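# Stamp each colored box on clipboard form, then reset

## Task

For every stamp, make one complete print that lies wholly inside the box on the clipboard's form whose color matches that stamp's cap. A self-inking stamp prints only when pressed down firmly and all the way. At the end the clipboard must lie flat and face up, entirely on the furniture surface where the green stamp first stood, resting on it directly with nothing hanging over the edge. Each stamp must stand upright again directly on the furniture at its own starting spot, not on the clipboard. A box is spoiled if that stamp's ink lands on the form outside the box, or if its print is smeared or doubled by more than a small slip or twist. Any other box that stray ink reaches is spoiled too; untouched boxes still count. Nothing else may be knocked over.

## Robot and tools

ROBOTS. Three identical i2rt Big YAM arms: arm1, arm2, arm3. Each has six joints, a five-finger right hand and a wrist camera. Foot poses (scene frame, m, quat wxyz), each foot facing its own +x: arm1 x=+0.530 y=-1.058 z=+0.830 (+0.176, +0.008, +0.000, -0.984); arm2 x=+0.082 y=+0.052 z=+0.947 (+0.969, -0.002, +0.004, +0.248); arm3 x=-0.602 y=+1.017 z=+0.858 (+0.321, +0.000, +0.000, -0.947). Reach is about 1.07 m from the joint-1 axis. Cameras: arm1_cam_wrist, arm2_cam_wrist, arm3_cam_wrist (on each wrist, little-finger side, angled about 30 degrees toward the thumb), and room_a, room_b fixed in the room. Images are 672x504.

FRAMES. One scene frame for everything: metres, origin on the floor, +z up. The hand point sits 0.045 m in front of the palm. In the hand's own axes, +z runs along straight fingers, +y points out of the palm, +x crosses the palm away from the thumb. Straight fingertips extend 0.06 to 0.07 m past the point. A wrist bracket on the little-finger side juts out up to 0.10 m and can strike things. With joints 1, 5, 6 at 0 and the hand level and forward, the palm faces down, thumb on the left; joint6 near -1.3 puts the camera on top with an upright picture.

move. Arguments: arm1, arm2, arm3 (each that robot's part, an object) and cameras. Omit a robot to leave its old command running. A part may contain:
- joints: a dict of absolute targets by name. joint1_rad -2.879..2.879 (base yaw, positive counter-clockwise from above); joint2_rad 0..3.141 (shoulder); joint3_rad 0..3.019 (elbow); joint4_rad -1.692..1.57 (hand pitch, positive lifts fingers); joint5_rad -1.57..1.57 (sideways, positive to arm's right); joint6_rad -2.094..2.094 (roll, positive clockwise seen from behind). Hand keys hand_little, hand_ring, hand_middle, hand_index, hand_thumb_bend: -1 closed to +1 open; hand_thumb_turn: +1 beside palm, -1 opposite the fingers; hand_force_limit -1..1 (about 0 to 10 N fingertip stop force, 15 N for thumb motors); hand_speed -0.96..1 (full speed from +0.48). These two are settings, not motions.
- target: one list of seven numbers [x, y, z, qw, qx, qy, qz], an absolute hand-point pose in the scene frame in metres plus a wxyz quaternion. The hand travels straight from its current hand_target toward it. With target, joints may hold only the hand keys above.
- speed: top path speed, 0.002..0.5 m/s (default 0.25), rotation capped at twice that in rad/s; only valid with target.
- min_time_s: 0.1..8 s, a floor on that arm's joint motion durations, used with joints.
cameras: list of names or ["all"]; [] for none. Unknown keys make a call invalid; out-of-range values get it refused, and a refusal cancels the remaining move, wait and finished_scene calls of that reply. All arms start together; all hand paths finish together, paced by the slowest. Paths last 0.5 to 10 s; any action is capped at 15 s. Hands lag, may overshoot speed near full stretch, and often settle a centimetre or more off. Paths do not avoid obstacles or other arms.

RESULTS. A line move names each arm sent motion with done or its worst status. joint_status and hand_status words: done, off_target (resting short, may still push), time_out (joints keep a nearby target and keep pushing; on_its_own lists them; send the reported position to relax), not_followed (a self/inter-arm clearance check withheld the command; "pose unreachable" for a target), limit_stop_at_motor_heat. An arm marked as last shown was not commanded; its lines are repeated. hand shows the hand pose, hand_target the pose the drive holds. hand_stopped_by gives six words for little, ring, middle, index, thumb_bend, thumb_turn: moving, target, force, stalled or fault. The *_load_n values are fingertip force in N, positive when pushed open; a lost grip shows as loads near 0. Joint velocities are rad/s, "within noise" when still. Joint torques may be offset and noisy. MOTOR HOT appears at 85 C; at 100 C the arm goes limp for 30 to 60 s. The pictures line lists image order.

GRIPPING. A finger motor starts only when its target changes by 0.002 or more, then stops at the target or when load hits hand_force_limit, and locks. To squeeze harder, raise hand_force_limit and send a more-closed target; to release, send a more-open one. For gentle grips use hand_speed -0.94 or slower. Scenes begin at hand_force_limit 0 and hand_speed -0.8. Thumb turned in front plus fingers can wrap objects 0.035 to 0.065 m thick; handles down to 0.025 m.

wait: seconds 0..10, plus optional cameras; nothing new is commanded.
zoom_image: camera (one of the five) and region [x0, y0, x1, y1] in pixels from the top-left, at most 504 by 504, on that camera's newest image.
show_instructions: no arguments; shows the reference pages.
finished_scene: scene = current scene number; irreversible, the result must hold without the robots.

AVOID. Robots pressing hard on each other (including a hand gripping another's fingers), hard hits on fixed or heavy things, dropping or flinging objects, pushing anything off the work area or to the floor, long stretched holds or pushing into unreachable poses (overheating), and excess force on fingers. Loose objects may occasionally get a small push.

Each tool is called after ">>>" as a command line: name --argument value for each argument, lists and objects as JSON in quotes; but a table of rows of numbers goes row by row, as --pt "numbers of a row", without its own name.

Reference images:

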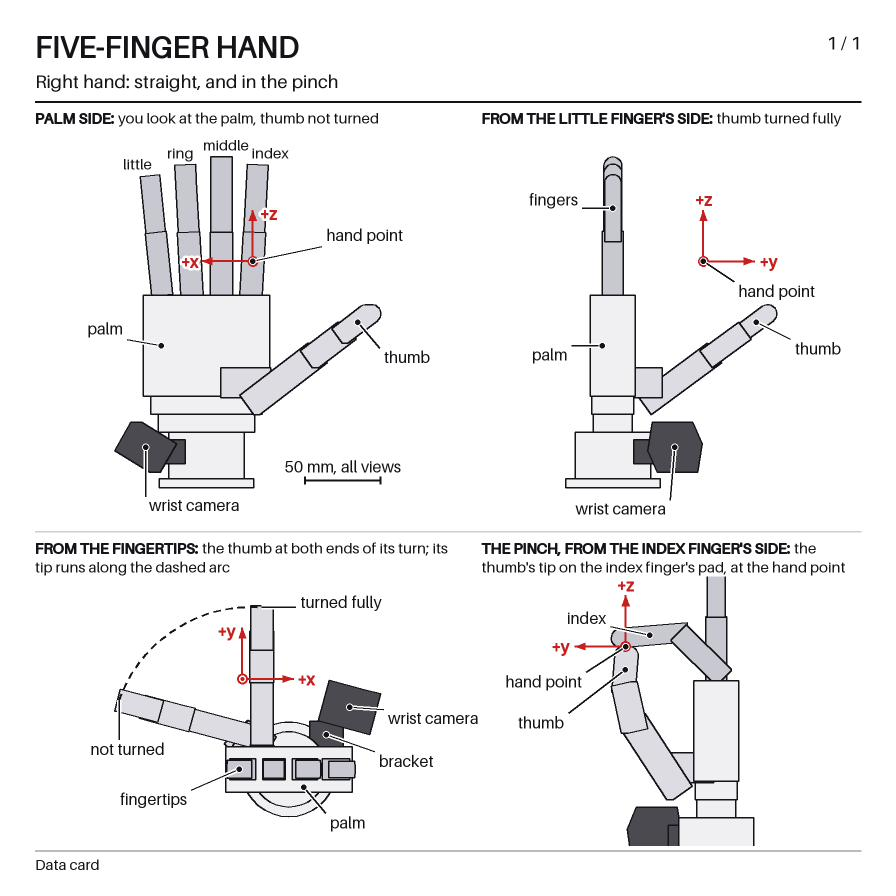

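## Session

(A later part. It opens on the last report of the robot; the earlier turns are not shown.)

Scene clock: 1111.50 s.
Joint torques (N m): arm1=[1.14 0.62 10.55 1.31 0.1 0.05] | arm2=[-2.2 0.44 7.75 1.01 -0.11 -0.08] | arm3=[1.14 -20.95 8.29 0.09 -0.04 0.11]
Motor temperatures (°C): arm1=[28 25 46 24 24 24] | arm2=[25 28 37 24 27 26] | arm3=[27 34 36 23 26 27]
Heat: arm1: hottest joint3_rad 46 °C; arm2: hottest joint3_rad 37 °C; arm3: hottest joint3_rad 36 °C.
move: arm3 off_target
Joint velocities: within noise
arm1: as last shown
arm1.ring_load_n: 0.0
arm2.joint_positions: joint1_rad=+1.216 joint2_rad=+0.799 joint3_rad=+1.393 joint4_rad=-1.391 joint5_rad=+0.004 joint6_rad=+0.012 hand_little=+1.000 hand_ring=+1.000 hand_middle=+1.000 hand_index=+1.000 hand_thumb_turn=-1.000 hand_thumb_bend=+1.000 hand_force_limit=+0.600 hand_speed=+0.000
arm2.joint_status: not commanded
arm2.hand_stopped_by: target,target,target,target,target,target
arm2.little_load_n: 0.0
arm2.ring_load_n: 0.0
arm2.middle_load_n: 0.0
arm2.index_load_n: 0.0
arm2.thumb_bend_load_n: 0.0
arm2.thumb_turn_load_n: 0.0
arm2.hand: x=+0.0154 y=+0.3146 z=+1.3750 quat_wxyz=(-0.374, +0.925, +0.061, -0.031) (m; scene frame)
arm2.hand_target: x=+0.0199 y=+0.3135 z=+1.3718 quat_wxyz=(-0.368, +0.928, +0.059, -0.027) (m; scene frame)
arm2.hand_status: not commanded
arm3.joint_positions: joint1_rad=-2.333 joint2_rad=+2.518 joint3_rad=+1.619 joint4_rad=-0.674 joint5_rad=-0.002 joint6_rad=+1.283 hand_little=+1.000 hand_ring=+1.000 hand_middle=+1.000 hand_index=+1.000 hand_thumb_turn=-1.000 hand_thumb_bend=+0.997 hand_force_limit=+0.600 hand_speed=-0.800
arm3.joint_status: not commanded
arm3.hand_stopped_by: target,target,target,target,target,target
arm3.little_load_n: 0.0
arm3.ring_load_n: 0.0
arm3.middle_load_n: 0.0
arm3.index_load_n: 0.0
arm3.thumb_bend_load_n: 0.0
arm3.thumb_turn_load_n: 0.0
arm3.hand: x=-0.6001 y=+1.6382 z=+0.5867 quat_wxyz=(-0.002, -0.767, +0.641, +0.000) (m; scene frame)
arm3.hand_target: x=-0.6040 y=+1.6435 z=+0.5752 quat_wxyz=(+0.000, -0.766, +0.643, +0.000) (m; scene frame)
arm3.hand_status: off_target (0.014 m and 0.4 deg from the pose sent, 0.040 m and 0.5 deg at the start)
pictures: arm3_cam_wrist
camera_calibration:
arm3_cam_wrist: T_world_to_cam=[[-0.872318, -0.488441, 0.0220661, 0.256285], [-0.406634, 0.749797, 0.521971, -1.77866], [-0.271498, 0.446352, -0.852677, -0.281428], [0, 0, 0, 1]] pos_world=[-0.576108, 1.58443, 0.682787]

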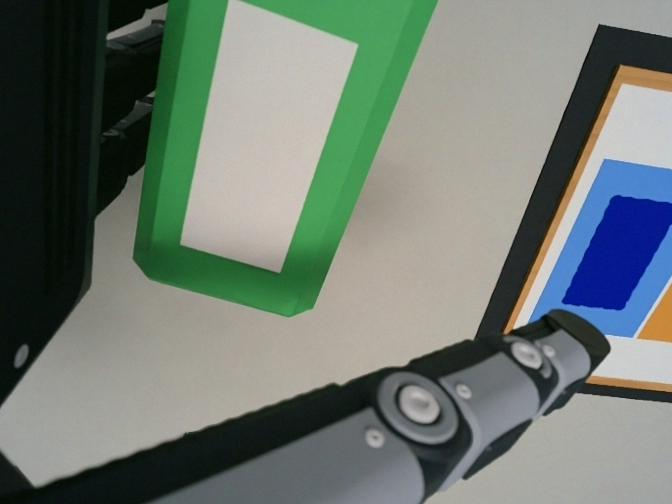

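>>> move --arm3 '{"target":[-0.603,1.641,0.561,0,-0.7655,0.6434,0],"speed":0.06}' --cameras '["arm3_cam_wrist","room_a"]'

>>> zoom_image --camera "room_a" --region '[140, 320, 220, 400]'

Scene clock: 1113.77 s.
Joint torques (N m): arm1=[0.97 0.56 10.58 1.35 0.13 0.07] | arm2=[-2.49 0.44 7.57 1.09 -0.11 -0.09] | arm3=[0.97 -20.78 8.1 0.17 -0.04 0.1]
Motor temperatures (°C): arm1=[28 25 46 24 24 24] | arm2=[25 28 37 24 27 26] | arm3=[27 33 37 23 26 27]
Heat: arm1: hottest joint3_rad 46 °C; arm2: hottest joint3_rad 37 °C; arm3: hottest joint3_rad 37 °C.
move: arm3 off_target
Joint velocities: within noise
arm1, arm2: as last shown
arm3.joint_positions: joint1_rad=-2.333 joint2_rad=+2.542 joint3_rad=+1.621 joint4_rad=-0.653 joint5_rad=-0.002 joint6_rad=+1.283 hand_little=+1.000 hand_ring=+1.000 hand_middle=+1.000 hand_index=+1.000 hand_thumb_turn=-1.000 hand_thumb_bend=+0.997 hand_force_limit=+0.600 hand_speed=-0.800
arm3.joint_status: not commanded
arm3.hand_stopped_by: target,target,target,target,target,target
arm3.little_load_n: 0.0
arm3.ring_load_n: 0.0
arm3.middle_load_n: 0.0
arm3.index_load_n: 0.0
arm3.thumb_bend_load_n: 0.0
arm3.thumb_turn_load_n: 0.0
arm3.hand: x=-0.6004 y=+1.6355 z=+0.5737 quat_wxyz=(-0.002, -0.767, +0.641, +0.000) (m; scene frame)
arm3.hand_target: x=-0.6030 y=+1.6404 z=+0.5613 quat_wxyz=(+0.000, -0.766, +0.643, +0.000) (m; scene frame)
arm3.hand_status: off_target (0.014 m and 0.4 deg from the pose sent, 0.026 m and 0.4 deg at the start)
pictures: arm3_cam_wrist, room_a
camera_calibration:
arm3_cam_wrist: T_world_to_cam=[[-0.872323, -0.488416, 0.0224175, 0.254711], [-0.406618, 0.750164, 0.521455, -1.7702], [-0.271504, 0.445762, -0.852984, -0.290254], [0, 0, 0, 1]] pos_world=[-0.576408, 1.58173, 0.669785]

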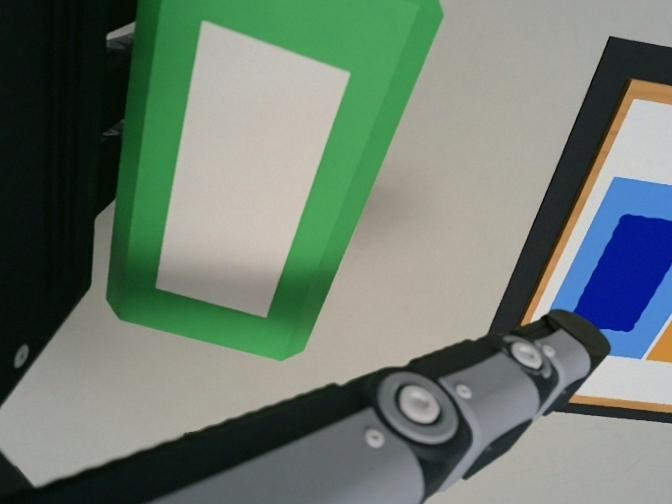

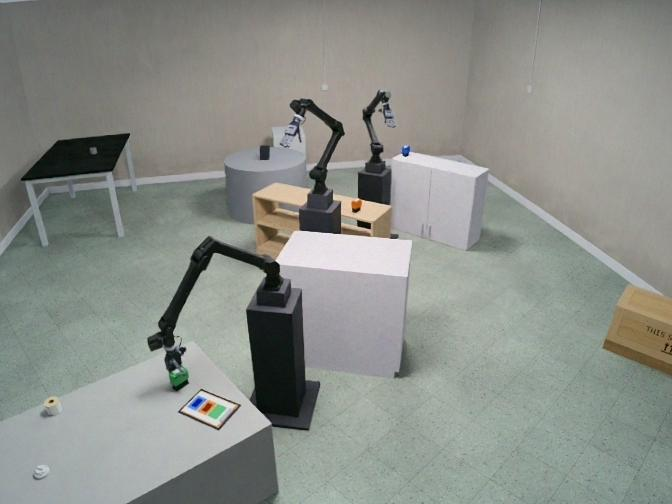

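Scaled by 6.300 from the camera's 672x504 image, which has a finer 960x720 frame.

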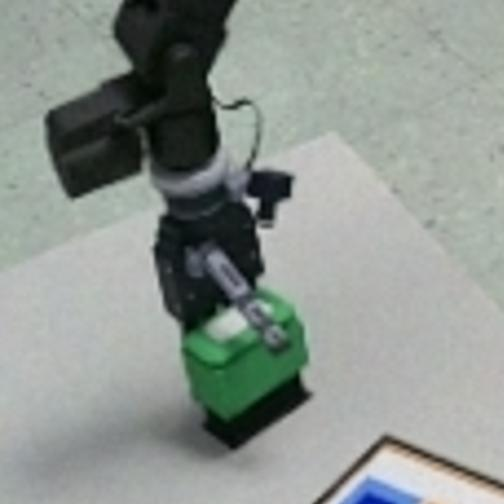

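>>> move --arm3 '{"joints":{"hand_thumb_bend":-0.35,"hand_speed":-0.85,"hand_force_limit":0.35}}' --cameras '["arm3_cam_wrist"]'

Scene clock: 1120.63 s.
Joint torques (N m): arm1=[0.67 0.26 10.62 1.31 0.08 0.05] | arm2=[-2.61 0.56 7.66 0.96 -0.14 -0.03] | arm3=[0.91 -20.78 8.14 0.16 0.01 0.09]
Motor temperatures (°C): arm1=[28 25 46 24 24 24] | arm2=[25 28 37 24 27 26] | arm3=[27 33 36 23 26 27]
Heat: arm1: hottest joint3_rad 46 °C; arm2: hottest joint3_rad 37 °C; arm3: hottest joint3_rad 36 °C.
move: arm3 off_target
Joint velocities: within noise
arm1, arm2: as last shown
arm1.ring_load_n: -0.5
arm3.joint_positions: joint1_rad=-2.333 joint2_rad=+2.542 joint3_rad=+1.621 joint4_rad=-0.653 joint5_rad=-0.003 joint6_rad=+1.283 hand_little=+1.000 hand_ring=+1.000 hand_middle=+1.000 hand_index=+1.000 hand_thumb_turn=-1.000 hand_thumb_bend=+0.009 hand_force_limit=+0.350 hand_speed=-0.850
arm3.joint_status: hand_thumb_bend off_target (ended at +0.009, target -0.350); the others done
arm3.hand_stopped_by: target,target,target,target,force,target
arm3.little_load_n: -0.5
arm3.ring_load_n: 0.0
arm3.middle_load_n: 0.0
arm3.index_load_n: 0.0
arm3.thumb_bend_load_n: 10.5
arm3.thumb_turn_load_n: -0.5
arm3.hand: x=-0.6008 y=+1.6357 z=+0.5738 quat_wxyz=(-0.002, -0.767, +0.641, +0.000) (m; scene frame)
arm3.hand_target: x=-0.6029 y=+1.6404 z=+0.5613 quat_wxyz=(+0.000, -0.766, +0.643, +0.000) (m; scene frame)
arm3.hand_status: not commanded
pictures: arm3_cam_wrist
camera_calibration:
arm3_cam_wrist: T_world_to_cam=[[-0.87212, -0.488759, 0.0228295, 0.254927], [-0.406522, 0.749766, 0.522102, -1.77027], [-0.272299, 0.446055, -0.852577, -0.291533], [0, 0, 0, 1]] pos_world=[-0.576711, 1.58193, 0.669888]

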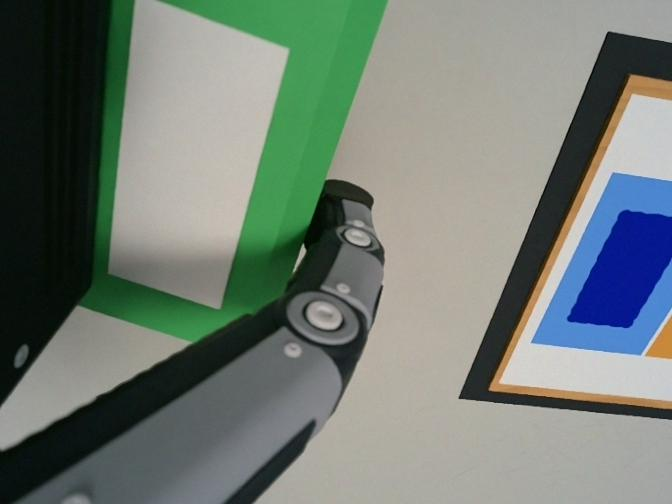

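>>> move --arm3 '{"target":[-0.603,1.641,0.66,0,-0.7655,0.6434,0],"speed":0.08}' --cameras '["room_a"]'

>>> zoom_image --camera "room_a" --region '[140, 300, 240, 400]'

Scene clock: 1124.77 s.
Joint torques (N m): arm1=[0.85 0.56 10.54 1.46 0.09 0.05] | arm2=[-2.43 0.5 7.65 0.87 -0.15 -0.08] | arm3=[0.97 -25.29 6.5 -0.46 -0.06 0.09]
Motor temperatures (°C): arm1=[28 25 46 24 24 24] | arm2=[25 28 37 24 27 26] | arm3=[27 33 36 23 26 27]
Heat: arm1: hottest joint3_rad 46 °C; arm2: hottest joint3_rad 37 °C; arm3: hottest joint3_rad 36 °C.
move: arm3 off_target
Joint velocities: within noise
arm1.joint_positions: joint1_rad=-0.812 joint2_rad=+0.704 joint3_rad=+1.359 joint4_rad=-1.490 joint5_rad=-0.002 joint6_rad=-0.165 hand_little=+1.000 hand_ring=+1.000 hand_middle=+1.000 hand_index=+1.000 hand_thumb_turn=-1.000 hand_thumb_bend=+1.000 hand_force_limit=+0.650 hand_speed=-0.800
arm1.joint_status: not commanded
arm1.hand_stopped_by: target,target,target,target,target,target
arm1.little_load_n: 0.0
arm1.ring_load_n: 0.0
arm1.middle_load_n: 0.0
arm1.index_load_n: 0.0
arm1.thumb_bend_load_n: 0.0
arm1.thumb_turn_load_n: 0.5
arm1.hand: x=+0.3237 y=-0.9836 z=+1.2445 quat_wxyz=(+0.316, -0.750, -0.559, +0.158) (m; scene frame)
arm1.hand_target: x=+0.3262 y=-0.9864 z=+1.2615 quat_wxyz=(+0.331, -0.738, -0.564, +0.165) (m; scene frame)
arm1.hand_status: not commanded
arm2: as last shown
arm3.joint_positions: joint1_rad=-2.333 joint2_rad=+2.401 joint3_rad=+1.572 joint4_rad=-0.763 joint5_rad=-0.001 joint6_rad=+1.284 hand_little=+1.000 hand_ring=+1.000 hand_middle=+1.000 hand_index=+1.000 hand_thumb_turn=-1.000 hand_thumb_bend=+0.009 hand_force_limit=+0.350 hand_speed=-0.850
arm3.joint_status: not commanded
arm3.hand_stopped_by: target,target,target,target,force,target
arm3.little_load_n: -0.5
arm3.ring_load_n: 0.0
arm3.middle_load_n: 0.0
arm3.index_load_n: 0.0
arm3.thumb_bend_load_n: 10.0
arm3.thumb_turn_load_n: -0.5
arm3.hand: x=-0.6009 y=+1.6324 z=+0.6435 quat_wxyz=(-0.009, -0.767, +0.641, -0.005) (m; scene frame)
arm3.hand_target: x=-0.6029 y=+1.6408 z=+0.6598 quat_wxyz=(+0.000, -0.765, +0.644, +0.000) (m; scene frame)
arm3.hand_status: off_target (0.019 m and 1.2 deg from the pose sent, 0.086 m and 0.4 deg at the start)
pictures: room_a

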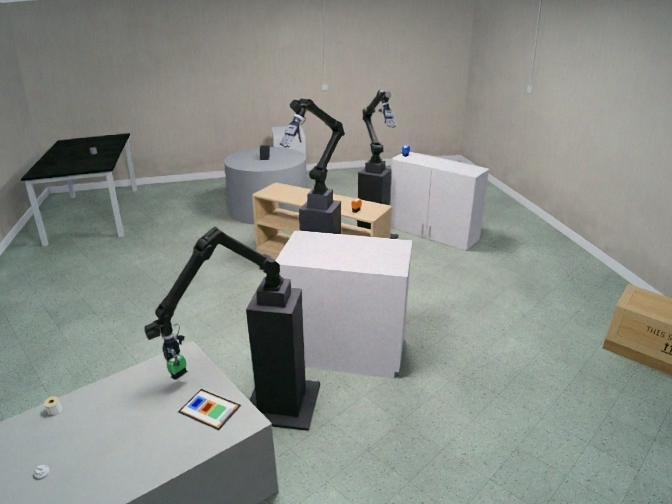

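Scaled by 5.040 from the camera's 672x504 image, which has a finer 960x720 frame.

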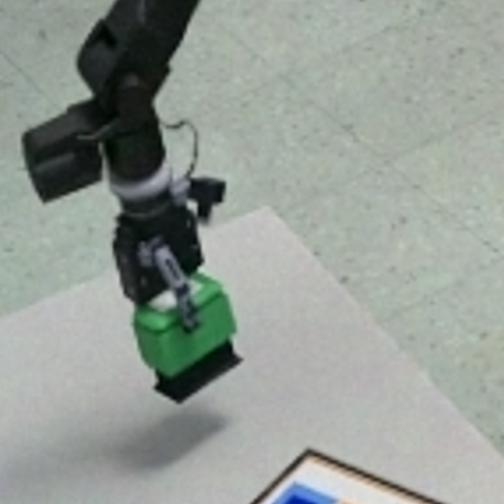

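>>> move --arm3 '{"target":[-0.72,1.62,0.73,0,-0.7930,0.6093,0],"speed":0.12}' --cameras '[]'

>>> move --arm3 '{"target":[-0.902,1.595,0.72,0,-0.8202,0.5721,0],"speed":0.12}' --cameras '["arm3_cam_wrist","room_a","room_b"]'

>>> zoom_image --camera "room_a" --region '[150, 320, 270, 440]'

>>> zoom_image --camera "room_b" --region '[500, 140, 600, 240]'

Scene clock: 1127.43 s.
Joint torques (N m): arm1=[1.14 0.56 10.43 1.28 0.08 0.04] | arm2=[-2.08 0.26 7.72 1.03 -0.13 -0.06] | arm3=[0.85 -24.35 7.05 -0.47 -0.08 0.13]
Motor temperatures (°C): arm1=[28 25 46 24 24 24] | arm2=[25 28 37 24 27 26] | arm3=[27 33 36 23 26 27]
Heat: arm1: hottest joint3_rad 46 °C; arm2: hottest joint3_rad 37 °C; arm3: hottest joint3_rad 36 °C.
move: arm3 off_target
Joint velocities: within noise
arm1, arm2: as last shown
arm1.thumb_turn_load_n: 0.0
arm3.joint_positions: joint1_rad=-2.137 joint2_rad=+2.243 joint3_rad=+1.495 joint4_rad=-0.843 joint5_rad=-0.001 joint6_rad=+1.386 hand_little=+1.000 hand_ring=+1.000 hand_middle=+1.000 hand_index=+1.000 hand_thumb_turn=-1.000 hand_thumb_bend=+0.009 hand_force_limit=+0.350 hand_speed=-0.850
arm3.joint_status: not commanded
arm3.hand_stopped_by: target,target,target,target,force,target
arm3.little_load_n: 0.0
arm3.ring_load_n: 0.0
arm3.middle_load_n: 0.0
arm3.index_load_n: 0.0
arm3.thumb_bend_load_n: 10.0
arm3.thumb_turn_load_n: -0.5
arm3.hand: x=-0.7183 y=+1.6131 z=+0.7137 quat_wxyz=(-0.008, -0.796, +0.605, -0.007) (m; scene frame)
arm3.hand_target: x=-0.7201 y=+1.6200 z=+0.7299 quat_wxyz=(+0.000, -0.793, +0.609, +0.000) (m; scene frame)
arm3.hand_status: off_target (0.018 m and 1.4 deg from the pose sent, 0.148 m and 4.8 deg at the start)
pictures: none
No camera images: "cameras" was empty.

Scene clock: 1129.77 s.
Joint torques (N m): arm1=[0.67 0.79 10.51 1.33 0.11 0.06] | arm2=[-2.14 0.26 7.62 0.9 -0.16 -0.06] | arm3=[0.73 -20.54 10.52 -0.43 -0.09 0.11]
Motor temperatures (°C): arm1=[28 25 46 24 24 24] | arm2=[25 28 37 24 27 26] | arm3=[27 33 36 23 26 27]
Heat: arm1: hottest joint3_rad 46 °C; arm2: hottest joint3_rad 37 °C; arm3: hottest joint3_rad 36 °C.
move: arm3 off_target
Joint velocities: within noise
arm1, arm2: as last shown
arm3.joint_positions: joint1_rad=-1.835 joint2_rad=+2.260 joint3_rad=+1.556 joint4_rad=-0.875 joint5_rad=+0.000 joint6_rad=+1.594 hand_little=+1.000 hand_ring=+1.000 hand_middle=+1.000 hand_index=+1.000 hand_thumb_turn=-1.000 hand_thumb_bend=+0.009 hand_force_limit=+0.350 hand_speed=-0.850
arm3.joint_status: not commanded
arm3.hand_stopped_by: target,target,target,target,force,target
arm3.little_load_n: 0.0
arm3.ring_load_n: 0.0
arm3.middle_load_n: 0.0
arm3.index_load_n: 0.0
arm3.thumb_bend_load_n: 10.0
arm3.thumb_turn_load_n: -0.5
arm3.hand: x=-0.8973 y=+1.5831 z=+0.7217 quat_wxyz=(-0.002, -0.824, +0.567, -0.003) (m; scene frame)
arm3.hand_target: x=-0.9018 y=+1.5947 z=+0.7203 quat_wxyz=(+0.000, -0.820, +0.572, +0.000) (m; scene frame)
arm3.hand_status: off_target (0.013 m and 0.9 deg from the pose sent, 0.185 m and 4.8 deg at the start)
pictures: arm3_cam_wrist, room_a, room_b
camera_calibration:
arm3_cam_wrist: T_world_to_cam=[[-0.766148, -0.6423, 0.0216358, 0.30628], [-0.541374, 0.663171, 0.516835, -1.90871], [-0.346311, 0.384259, -0.855812, -0.188931], [0, 0, 0, 1]] pos_world=[-0.864097, 1.53512, 0.818169]

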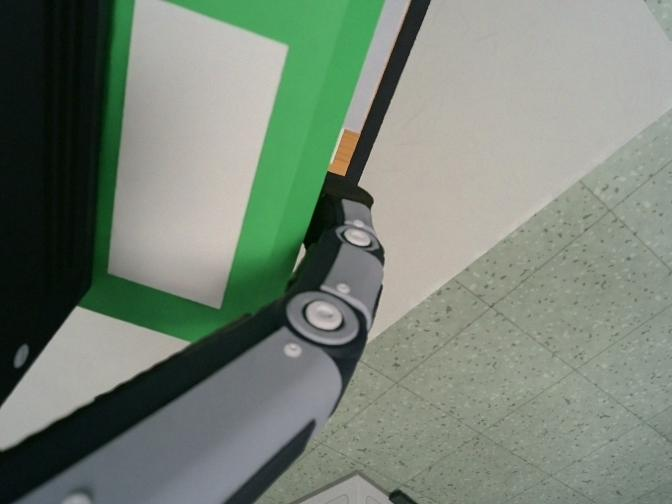

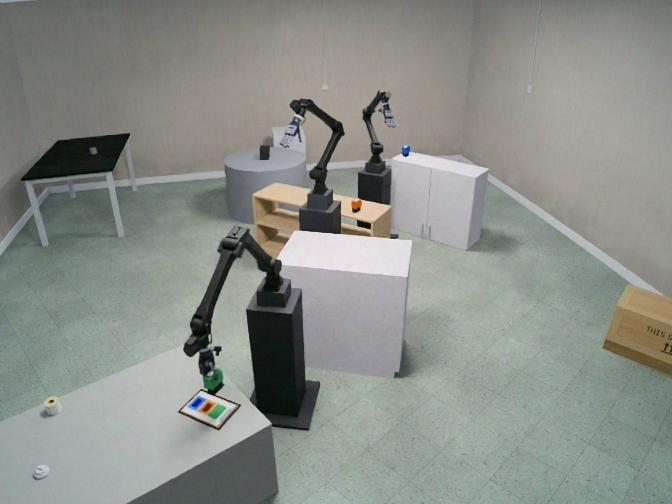

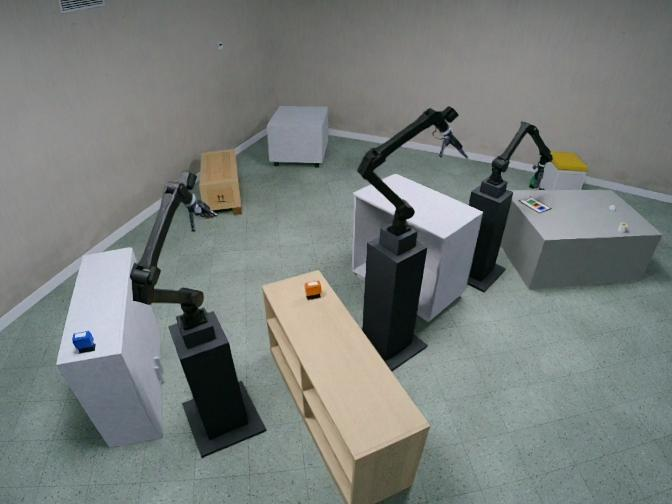

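Scaled by 4.200 from the camera's 672x504 image, which has a finer 960x720 frame.

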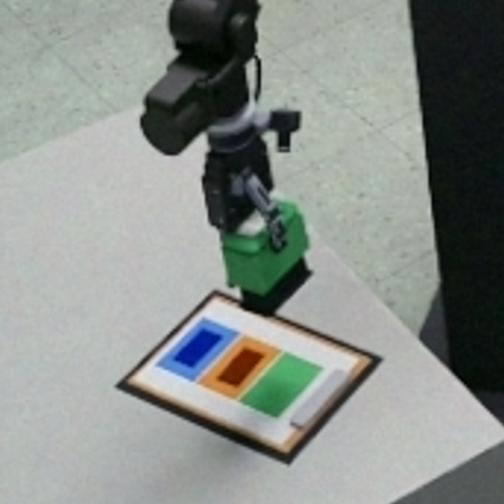

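Scaled by 5.040 from the camera's 672x504 image, which has a finer 960x720 frame.

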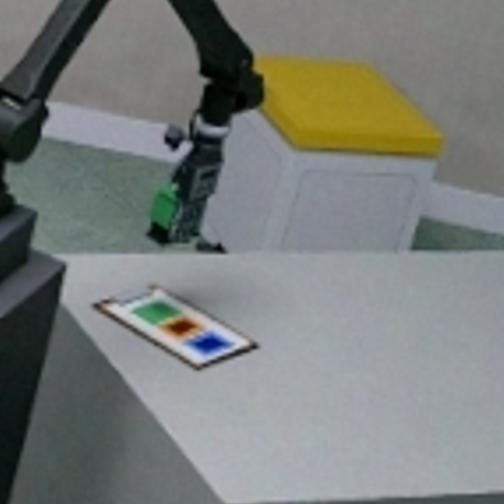

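>>> move --arm3 '{"target":[-0.904,1.602,0.625,0,-0.8202,0.5721,0],"speed":0.1}' --cameras '["room_a","room_b"]'

>>> zoom_image --camera "room_a" --region '[170, 350, 250, 430]'

>>> zoom_image --camera "room_b" --region '[510, 170, 570, 230]'

Scene clock: 1134.43 s.
Joint torques (N m): arm1=[1.14 0.38 10.52 1.39 0.09 0.04] | arm2=[-2.32 0.56 7.66 0.99 -0.13 -0.08] | arm3=[0.38 -21.77 9.32 0.12 -0.09 0.1]
Motor temperatures (°C): arm1=[28 25 46 24 24 24] | arm2=[25 28 37 24 27 26] | arm3=[27 34 37 23 26 27]
Heat: arm1: hottest joint3_rad 46 °C; arm2: hottest joint3_rad 37 °C; arm3: hottest joint3_rad 37 °C.
move: arm3 off_target
Joint velocities: within noise
arm1, arm2: as last shown
arm3.joint_positions: joint1_rad=-1.835 joint2_rad=+2.449 joint3_rad=+1.623 joint4_rad=-0.766 joint5_rad=+0.000 joint6_rad=+1.594 hand_little=+1.000 hand_ring=+1.000 hand_middle=+1.000 hand_index=+1.000 hand_thumb_turn=-1.000 hand_thumb_bend=+0.009 hand_force_limit=+0.350 hand_speed=-0.850
arm3.joint_status: not commanded
arm3.hand_stopped_by: target,target,target,target,force,target
arm3.little_load_n: 0.0
arm3.ring_load_n: 0.0
arm3.middle_load_n: 0.0
arm3.index_load_n: 0.0
arm3.thumb_bend_load_n: 10.0
arm3.thumb_turn_load_n: -0.5
arm3.hand: x=-0.8994 y=+1.5883 z=+0.6279 quat_wxyz=(-0.006, -0.824, +0.567, -0.009) (m; scene frame)
arm3.hand_target: x=-0.9037 y=+1.6015 z=+0.6253 quat_wxyz=(+0.000, -0.820, +0.572, +0.000) (m; scene frame)
arm3.hand_status: off_target (0.015 m and 1.4 deg from the pose sent, 0.099 m and 0.9 deg at the start)
pictures: room_a, room_b

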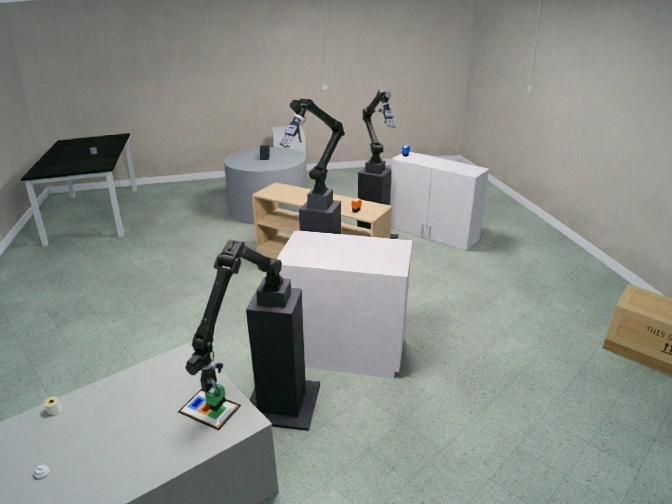

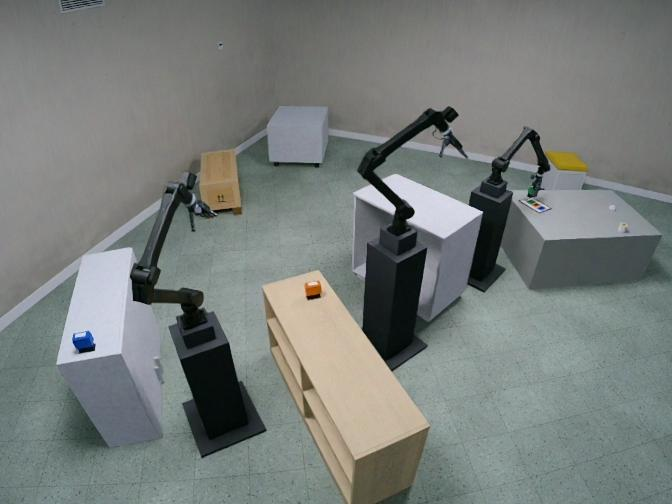

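Scaled by 6.300 from the camera's 672x504 image, which has a finer 960x720 frame.

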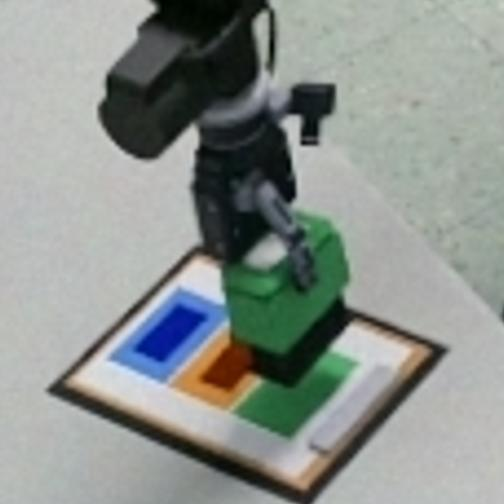

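Scaled by 8.400 from the camera's 672x504 image, which has a finer 960x720 frame.

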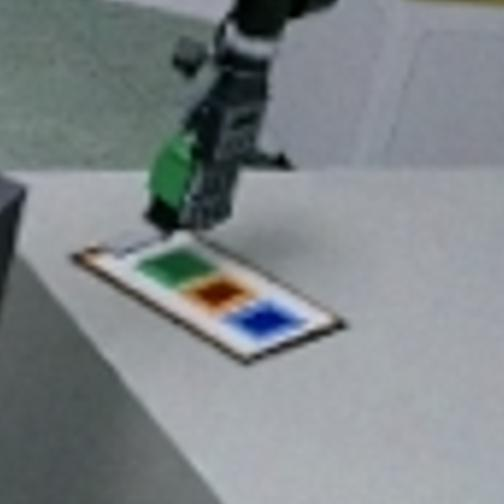

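>>> zoom_image --camera "room_a" --region '[195, 385, 245, 435]'

Scaled by 10.080 from the camera's 672x504 image, which has a finer 960x720 frame.

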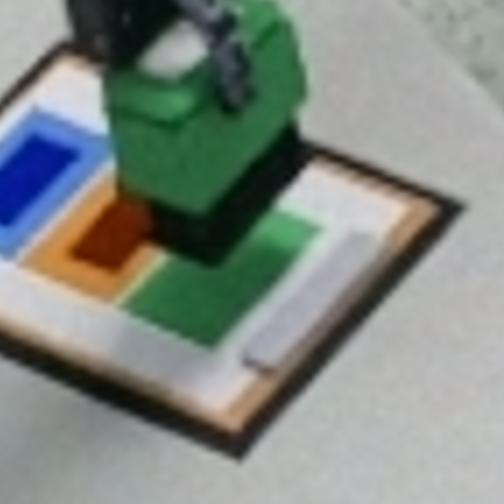

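>>> move --arm3 '{"target":[-0.897,1.605,0.600,0,-0.8202,0.5721,0],"speed":0.06}' --cameras '["room_a","arm3_cam_wrist"]'

>>> zoom_image --camera "room_a" --region '[195, 385, 245, 435]'

Scene clock: 1138.97 s.
Joint torques (N m): arm1=[0.91 0.5 10.56 1.39 0.09 0.05] | arm2=[-2.14 0.44 7.58 0.98 -0.16 -0.06] | arm3=[-0.32 -22.01 9.05 0.13 -0.08 -0.01]
Motor temperatures (°C): arm1=[28 25 46 24 24 24] | arm2=[25 28 37 24 27 26] | arm3=[27 33 37 23 26 27]
Heat: arm1: hottest joint3_rad 46 °C; arm2: hottest joint3_rad 37 °C; arm3: hottest joint3_rad 37 °C.
move: arm3 off_target
Joint velocities: within noise
arm1, arm2: as last shown
arm3.joint_positions: joint1_rad=-1.839 joint2_rad=+2.500 joint3_rad=+1.644 joint4_rad=-0.736 joint5_rad=+0.000 joint6_rad=+1.594 hand_little=+1.000 hand_ring=+1.000 hand_middle=+1.000 hand_index=+1.000 hand_thumb_turn=-1.000 hand_thumb_bend=+0.009 hand_force_limit=+0.350 hand_speed=-0.850
arm3.joint_status: not commanded
arm3.hand_stopped_by: target,target,target,target,force,target
arm3.little_load_n: 0.0
arm3.ring_load_n: 0.0
arm3.middle_load_n: 0.0
arm3.index_load_n: 0.0
arm3.thumb_bend_load_n: 10.0
arm3.thumb_turn_load_n: -0.5
arm3.hand: x=-0.8978 y=+1.5900 z=+0.6032 quat_wxyz=(-0.006, -0.823, +0.568, -0.009) (m; scene frame)
arm3.hand_target: x=-0.8967 y=+1.6047 z=+0.6004 quat_wxyz=(+0.000, -0.820, +0.572, +0.000) (m; scene frame)
arm3.hand_status: off_target (0.015 m and 1.3 deg from the pose sent, 0.033 m and 1.4 deg at the start)
pictures: arm3_cam_wrist, room_a
camera_calibration:
arm3_cam_wrist: T_world_to_cam=[[-0.768752, -0.639033, 0.0256349, 0.303028], [-0.541377, 0.671565, 0.505877, -1.85901], [-0.340488, 0.375016, -0.862225, -0.269335], [0, 0, 0, 1]] pos_world=[-0.865176, 1.5431, 0.700434]

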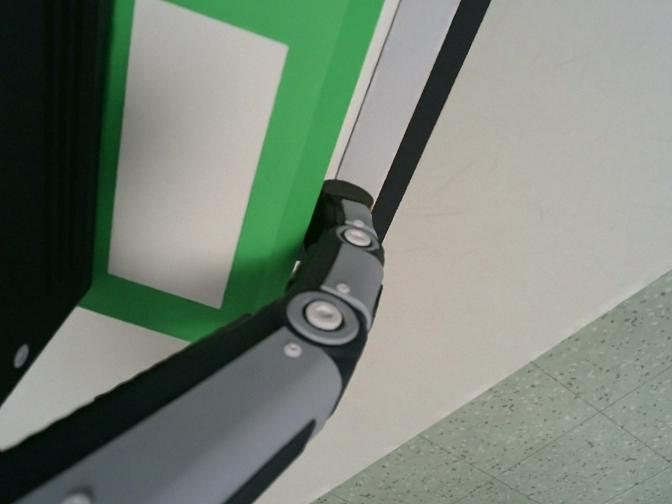

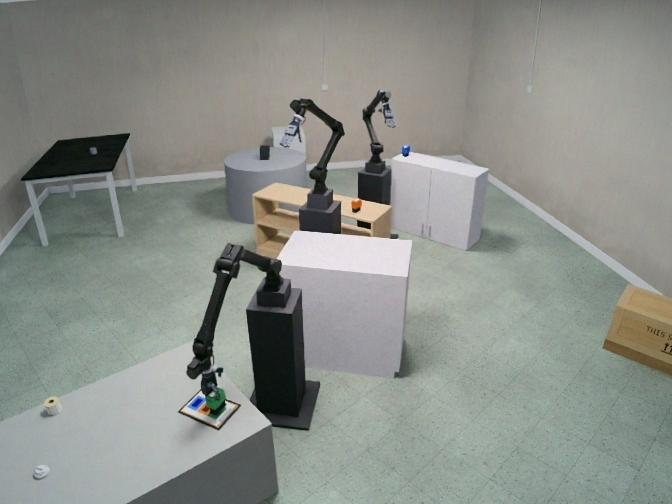

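Scaled by 10.080 from the camera's 672x504 image, which has a finer 960x720 frame.

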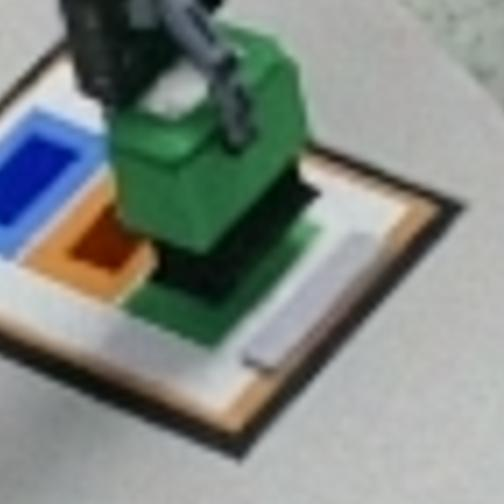

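>>> move --arm3 '{"target":[-0.884,1.609,0.592,0,-0.8202,0.5721,0],"speed":0.06}' --cameras '["room_a"]'

>>> zoom_image --camera "room_a" --region '[195, 385, 245, 435]'

Scene clock: 1141.70 s.
Joint torques (N m): arm1=[0.91 0.56 10.5 1.32 0.1 0.06] | arm2=[-2.61 0.32 7.68 1.1 -0.1 -0.03] | arm3=[-0.62 -21.6 8.95 0.13 -0.09 -0.13]
Motor temperatures (°C): arm1=[28 25 47 24 24 24] | arm2=[25 28 37 24 27 26] | arm3=[27 33 37 23 26 27]
Heat: arm1: hottest joint3_rad 47 °C; arm2: hottest joint3_rad 37 °C; arm3: hottest joint3_rad 37 °C.
move: arm3 off_target
Joint velocities: within noise
arm1: as last shown
arm2.joint_positions: joint1_rad=+1.216 joint2_rad=+0.799 joint3_rad=+1.393 joint4_rad=-1.391 joint5_rad=+0.004 joint6_rad=+0.012 hand_little=+1.000 hand_ring=+1.000 hand_middle=+1.000 hand_index=+1.000 hand_thumb_turn=-1.000 hand_thumb_bend=+1.000 hand_force_limit=+0.600 hand_speed=+0.000
arm2.joint_status: not commanded
arm2.hand_stopped_by: target,target,target,target,target,target
arm2.little_load_n: 0.0
arm2.ring_load_n: 0.0
arm2.middle_load_n: 0.0
arm2.index_load_n: 0.0
arm2.thumb_bend_load_n: 0.0
arm2.thumb_turn_load_n: 0.0
arm2.hand: x=+0.0154 y=+0.3146 z=+1.3750 quat_wxyz=(-0.374, +0.925, +0.061, -0.031) (m; scene frame)
arm2.hand_target: x=+0.0199 y=+0.3135 z=+1.3718 quat_wxyz=(-0.368, +0.928, +0.059, -0.027) (m; scene frame)
arm2.hand_status: not commanded
arm3.joint_positions: joint1_rad=-1.863 joint2_rad=+2.510 joint3_rad=+1.645 joint4_rad=-0.724 joint5_rad=+0.000 joint6_rad=+1.585 hand_little=+1.000 hand_ring=+1.000 hand_middle=+1.000 hand_index=+1.000 hand_thumb_turn=-1.000 hand_thumb_bend=+0.009 hand_force_limit=+0.350 hand_speed=-0.850
arm3.joint_status: not commanded
arm3.hand_stopped_by: target,target,target,target,force,target
arm3.little_load_n: 0.0
arm3.ring_load_n: 0.0
arm3.middle_load_n: 0.0
arm3.index_load_n: 0.0
arm3.thumb_bend_load_n: 10.0
arm3.thumb_turn_load_n: -0.5
arm3.hand: x=-0.8836 y=+1.5964 z=+0.5973 quat_wxyz=(-0.005, -0.818, +0.575, -0.008) (m; scene frame)
arm3.hand_target: x=-0.8839 y=+1.6085 z=+0.5924 quat_wxyz=(+0.000, -0.820, +0.572, +0.000) (m; scene frame)
arm3.hand_status: off_target (0.014 m and 1.1 deg from the pose sent, 0.026 m and 1.3 deg at the start)
pictures: room_a

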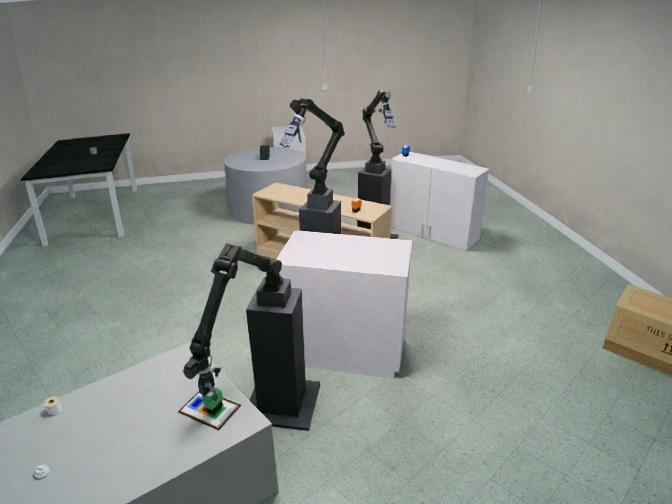

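Scaled by 10.080 from the camera's 672x504 image, which has a finer 960x720 frame.

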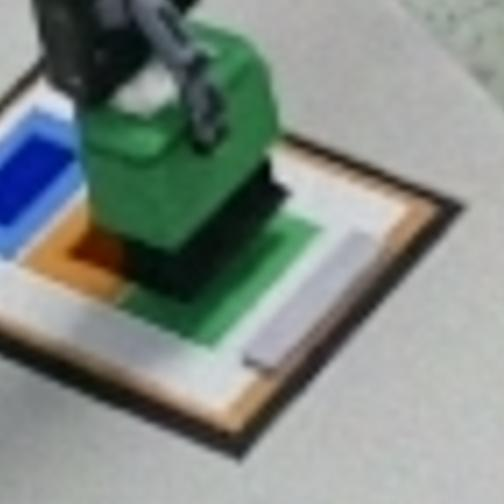

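>>> move --arm3 '{"target":[-0.9005,1.607,0.592,0,-0.8202,0.5721,0],"speed":0.06}' --cameras '["room_a"]'

>>> zoom_image --camera "room_a" --region '[195, 385, 245, 435]'

Scene clock: 1144.23 s.
Joint torques (N m): arm1=[1.14 0.44 10.44 1.4 0.1 0.06] | arm2=[-2.73 0.26 7.58 1.07 -0.11 -0.07] | arm3=[1.2 -21.71 9.22 -0.21 -0.1 0.11]
Motor temperatures (°C): arm1=[28 25 47 24 24 24] | arm2=[25 28 37 24 27 26] | arm3=[27 34 37 23 26 27]
Heat: arm1: hottest joint3_rad 47 °C; arm2: hottest joint3_rad 37 °C; arm3: hottest joint3_rad 37 °C.
move: arm3 off_target
Joint velocities: within noise
arm1, arm2: as last shown
arm1.thumb_turn_load_n: 0.5
arm2.thumb_turn_load_n: 0.5
arm3.joint_positions: joint1_rad=-1.853 joint2_rad=+2.516 joint3_rad=+1.663 joint4_rad=-0.724 joint5_rad=+0.000 joint6_rad=+1.585 hand_little=+1.000 hand_ring=+1.000 hand_middle=+1.000 hand_index=+1.000 hand_thumb_turn=-1.000 hand_thumb_bend=+0.009 hand_force_limit=+0.350 hand_speed=-0.850
arm3.joint_status: not commanded
arm3.hand_stopped_by: target,target,target,target,force,target
arm3.little_load_n: 0.5
arm3.ring_load_n: -0.5
arm3.middle_load_n: 0.0
arm3.index_load_n: 0.0
arm3.thumb_bend_load_n: 10.0
arm3.thumb_turn_load_n: -0.5
arm3.hand: x=-0.8924 y=+1.6007 z=+0.5987 quat_wxyz=(-0.002, -0.821, +0.571, -0.003) (m; scene frame)
arm3.hand_target: x=-0.9005 y=+1.6066 z=+0.5924 quat_wxyz=(+0.000, -0.820, +0.572, +0.000) (m; scene frame)
arm3.hand_status: off_target (0.012 m and 0.4 deg from the pose sent, 0.021 m and 1.1 deg at the start)
pictures: room_a

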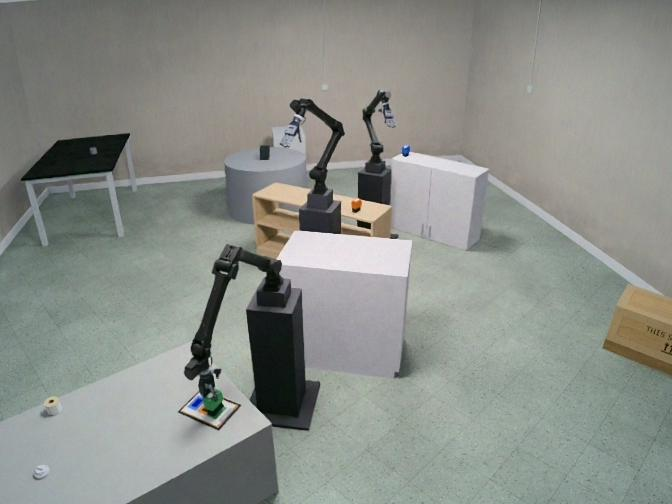

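Scaled by 10.080 from the camera's 672x504 image, which has a finer 960x720 frame.

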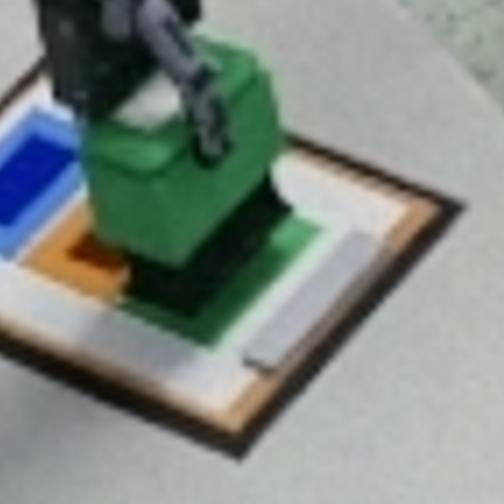

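>>> move --arm3 '{"target":[-0.900,1.594,0.588,0,-0.8202,0.5721,0],"speed":0.06}' --cameras '["room_a"]'

>>> zoom_image --camera "room_a" --region '[195, 385, 245, 435]'

Scene clock: 1146.17 s.
Joint torques (N m): arm1=[1.14 0.38 10.52 1.28 0.11 0.05] | arm2=[-2.32 0.44 7.72 1.06 -0.13 -0.08] | arm3=[1.14 -22.59 6.35 0.17 -0.11 0.11]
Motor temperatures (°C): arm1=[28 25 47 24 24 24] | arm2=[25 28 37 24 27 26] | arm3=[27 34 37 23 26 27]
Heat: arm1: hottest joint3_rad 47 °C; arm2: hottest joint3_rad 37 °C; arm3: hottest joint3_rad 37 °C.
move: arm3 done
Joint velocities: within noise
arm1, arm2: as last shown
arm1.thumb_turn_load_n: 0.0
arm2.thumb_turn_load_n: 0.0
arm3.joint_positions: joint1_rad=-1.847 joint2_rad=+2.516 joint3_rad=+1.648 joint4_rad=-0.701 joint5_rad=+0.000 joint6_rad=+1.591 hand_little=+1.000 hand_ring=+1.000 hand_middle=+1.000 hand_index=+1.000 hand_thumb_turn=-1.000 hand_thumb_bend=+0.009 hand_force_limit=+0.350 hand_speed=-0.850
arm3.joint_status: not commanded
arm3.hand_stopped_by: target,target,target,target,force,target
arm3.little_load_n: 0.0
arm3.ring_load_n: 0.0
arm3.middle_load_n: 0.0
arm3.index_load_n: 0.0
arm3.thumb_bend_load_n: 10.0
arm3.thumb_turn_load_n: -0.5
arm3.hand: x=-0.8948 y=+1.5971 z=+0.5951 quat_wxyz=(+0.000, -0.821, +0.571, +0.000) (m; scene frame)
arm3.hand_target: x=-0.8999 y=+1.5940 z=+0.5882 quat_wxyz=(+0.000, -0.820, +0.572, +0.000) (m; scene frame)
arm3.hand_status: done (0.009 m and 0.2 deg from the pose sent, 0.015 m and 0.4 deg at the start)
pictures: room_a

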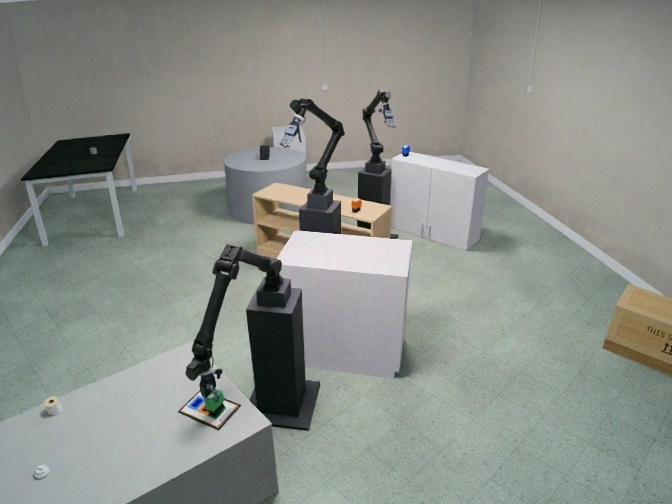

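Scaled by 10.080 from the camera's 672x504 image, which has a finer 960x720 frame.

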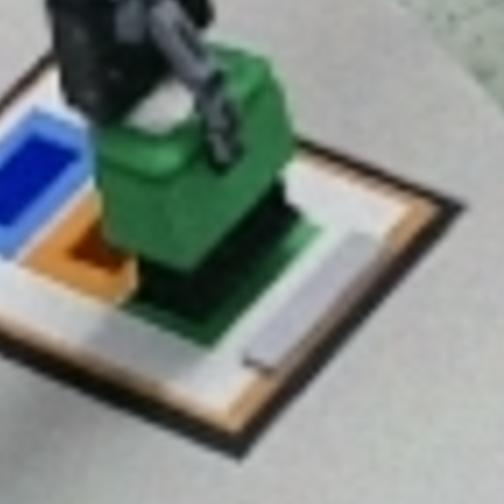

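>>> move --arm3 '{"target":[-0.896,1.586,0.580,0,-0.8202,0.5721,0],"speed":0.05}' --cameras '["room_a"]'

>>> zoom_image --camera "room_a" --region '[195, 385, 245, 435]'

Scene clock: 1147.77 s.
Joint torques (N m): arm1=[0.79 0.26 10.58 1.39 0.11 0.07] | arm2=[-2.14 0.15 7.65 1.07 -0.11 -0.05] | arm3=[1.2 -22.3 6.06 0.16 -0.1 0.11]
Motor temperatures (°C): arm1=[28 25 47 24 24 24] | arm2=[25 28 37 24 27 26] | arm3=[27 34 37 23 26 27]
Heat: arm1: hottest joint3_rad 47 °C; arm2: hottest joint3_rad 37 °C; arm3: hottest joint3_rad 37 °C.
move: arm3 done
Joint velocities: within noise
arm1.joint_positions: joint1_rad=-0.812 joint2_rad=+0.704 joint3_rad=+1.359 joint4_rad=-1.490 joint5_rad=-0.002 joint6_rad=-0.165 hand_little=+1.000 hand_ring=+1.000 hand_middle=+1.000 hand_index=+1.000 hand_thumb_turn=-1.000 hand_thumb_bend=+1.000 hand_force_limit=+0.650 hand_speed=-0.800
arm1.joint_status: not commanded
arm1.hand_stopped_by: target,target,target,target,target,target
arm1.little_load_n: -0.5
arm1.ring_load_n: 0.0
arm1.middle_load_n: 0.0
arm1.index_load_n: 0.0
arm1.thumb_bend_load_n: 0.0
arm1.thumb_turn_load_n: 0.0
arm1.hand: x=+0.3237 y=-0.9836 z=+1.2445 quat_wxyz=(+0.316, -0.750, -0.559, +0.158) (m; scene frame)
arm1.hand_target: x=+0.3262 y=-0.9864 z=+1.2615 quat_wxyz=(+0.331, -0.738, -0.564, +0.165) (m; scene frame)
arm1.hand_status: not commanded
arm2: as last shown
arm3.joint_positions: joint1_rad=-1.847 joint2_rad=+2.516 joint3_rad=+1.620 joint4_rad=-0.670 joint5_rad=+0.000 joint6_rad=+1.592 hand_little=+1.000 hand_ring=+1.000 hand_middle=+1.000 hand_index=+1.000 hand_thumb_turn=-1.000 hand_thumb_bend=+0.009 hand_force_limit=+0.350 hand_speed=-0.850
arm3.joint_status: not commanded
arm3.hand_stopped_by: target,target,target,target,force,target
arm3.little_load_n: 0.0
arm3.ring_load_n: 0.0
arm3.middle_load_n: 0.0
arm3.index_load_n: 0.0
arm3.thumb_bend_load_n: 10.5
arm3.thumb_turn_load_n: -0.5
arm3.hand: x=-0.8920 y=+1.5901 z=+0.5884 quat_wxyz=(+0.001, -0.821, +0.571, +0.002) (m; scene frame)
arm3.hand_target: x=-0.8958 y=+1.5860 z=+0.5803 quat_wxyz=(+0.000, -0.820, +0.572, +0.000) (m; scene frame)
arm3.hand_status: done (0.010 m and 0.3 deg from the pose sent, 0.019 m and 0.2 deg at the start)
pictures: room_a

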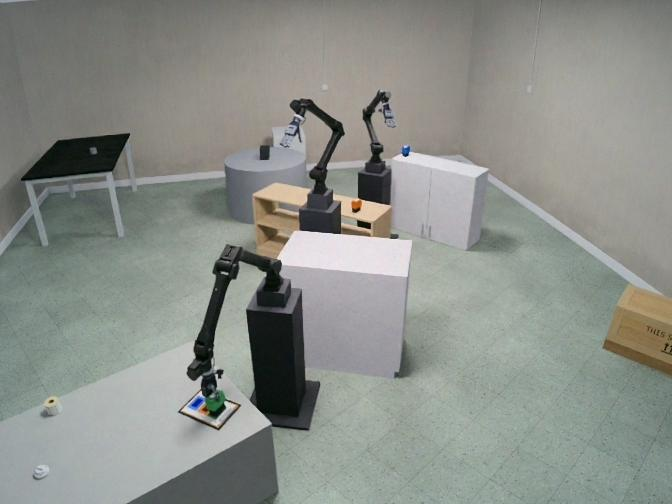

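Scaled by 10.080 from the camera's 672x504 image, which has a finer 960x720 frame.

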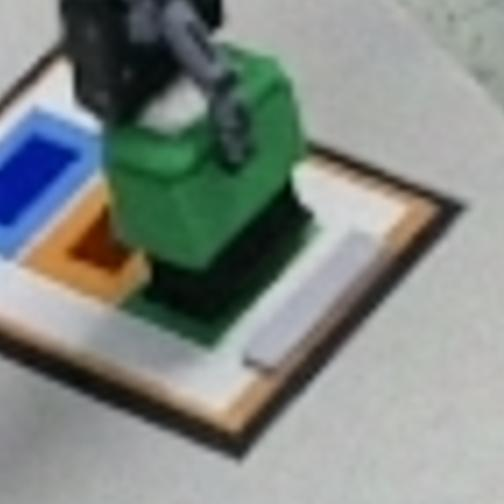

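>>> move --arm3 '{"target":[-0.894,1.588,0.568,0,-0.8202,0.5721,0],"speed":0.04}' --cameras '["room_a"]'

>>> zoom_image --camera "room_a" --region '[195, 385, 245, 435]'

Scene clock: 1149.67 s.
Joint torques (N m): arm1=[1.44 0.73 10.61 1.21 0.1 0.07] | arm2=[-2.26 0.26 7.64 1.02 -0.13 -0.06] | arm3=[0.85 -21.36 7.41 0.12 -0.1 0.06]
Motor temperatures (°C): arm1=[28 25 47 24 24 24] | arm2=[25 28 37 24 27 26] | arm3=[27 34 37 23 26 27]
Heat: arm1: hottest joint3_rad 47 °C; arm2: hottest joint3_rad 37 °C; arm3: hottest joint3_rad 37 °C.
move: arm3 off_target
Joint velocities: within noise
arm1, arm2: as last shown
arm1.little_load_n: 0.0
arm3.joint_positions: joint1_rad=-1.847 joint2_rad=+2.532 joint3_rad=+1.620 joint4_rad=-0.657 joint5_rad=+0.000 joint6_rad=+1.592 hand_little=+1.000 hand_ring=+1.000 hand_middle=+1.000 hand_index=+1.000 hand_thumb_turn=-1.000 hand_thumb_bend=+0.009 hand_force_limit=+0.350 hand_speed=-0.850
arm3.joint_status: not commanded
arm3.hand_stopped_by: target,target,target,target,force,target
arm3.little_load_n: 0.0
arm3.ring_load_n: 0.0
arm3.middle_load_n: 0.0
arm3.index_load_n: 0.0
arm3.thumb_bend_load_n: 9.5
arm3.thumb_turn_load_n: 0.0
arm3.hand: x=-0.8909 y=+1.5872 z=+0.5787 quat_wxyz=(+0.000, -0.821, +0.571, +0.000) (m; scene frame)
arm3.hand_target: x=-0.8938 y=+1.5878 z=+0.5683 quat_wxyz=(+0.000, -0.820, +0.572, +0.000) (m; scene frame)
arm3.hand_status: off_target (0.011 m and 0.2 deg from the pose sent, 0.020 m and 0.3 deg at the start)
pictures: room_a

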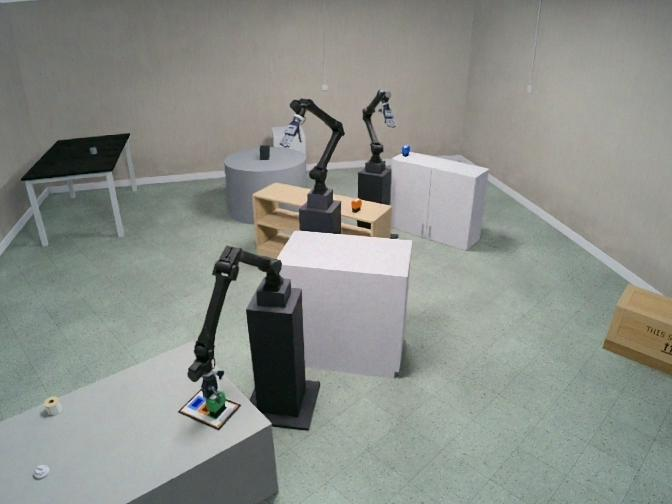

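Scaled by 10.080 from the camera's 672x504 image, which has a finer 960x720 frame.

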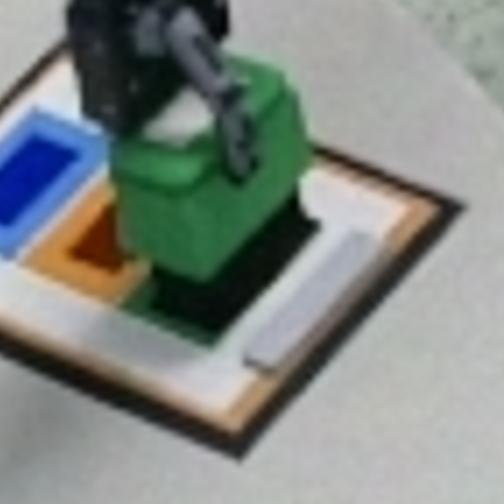

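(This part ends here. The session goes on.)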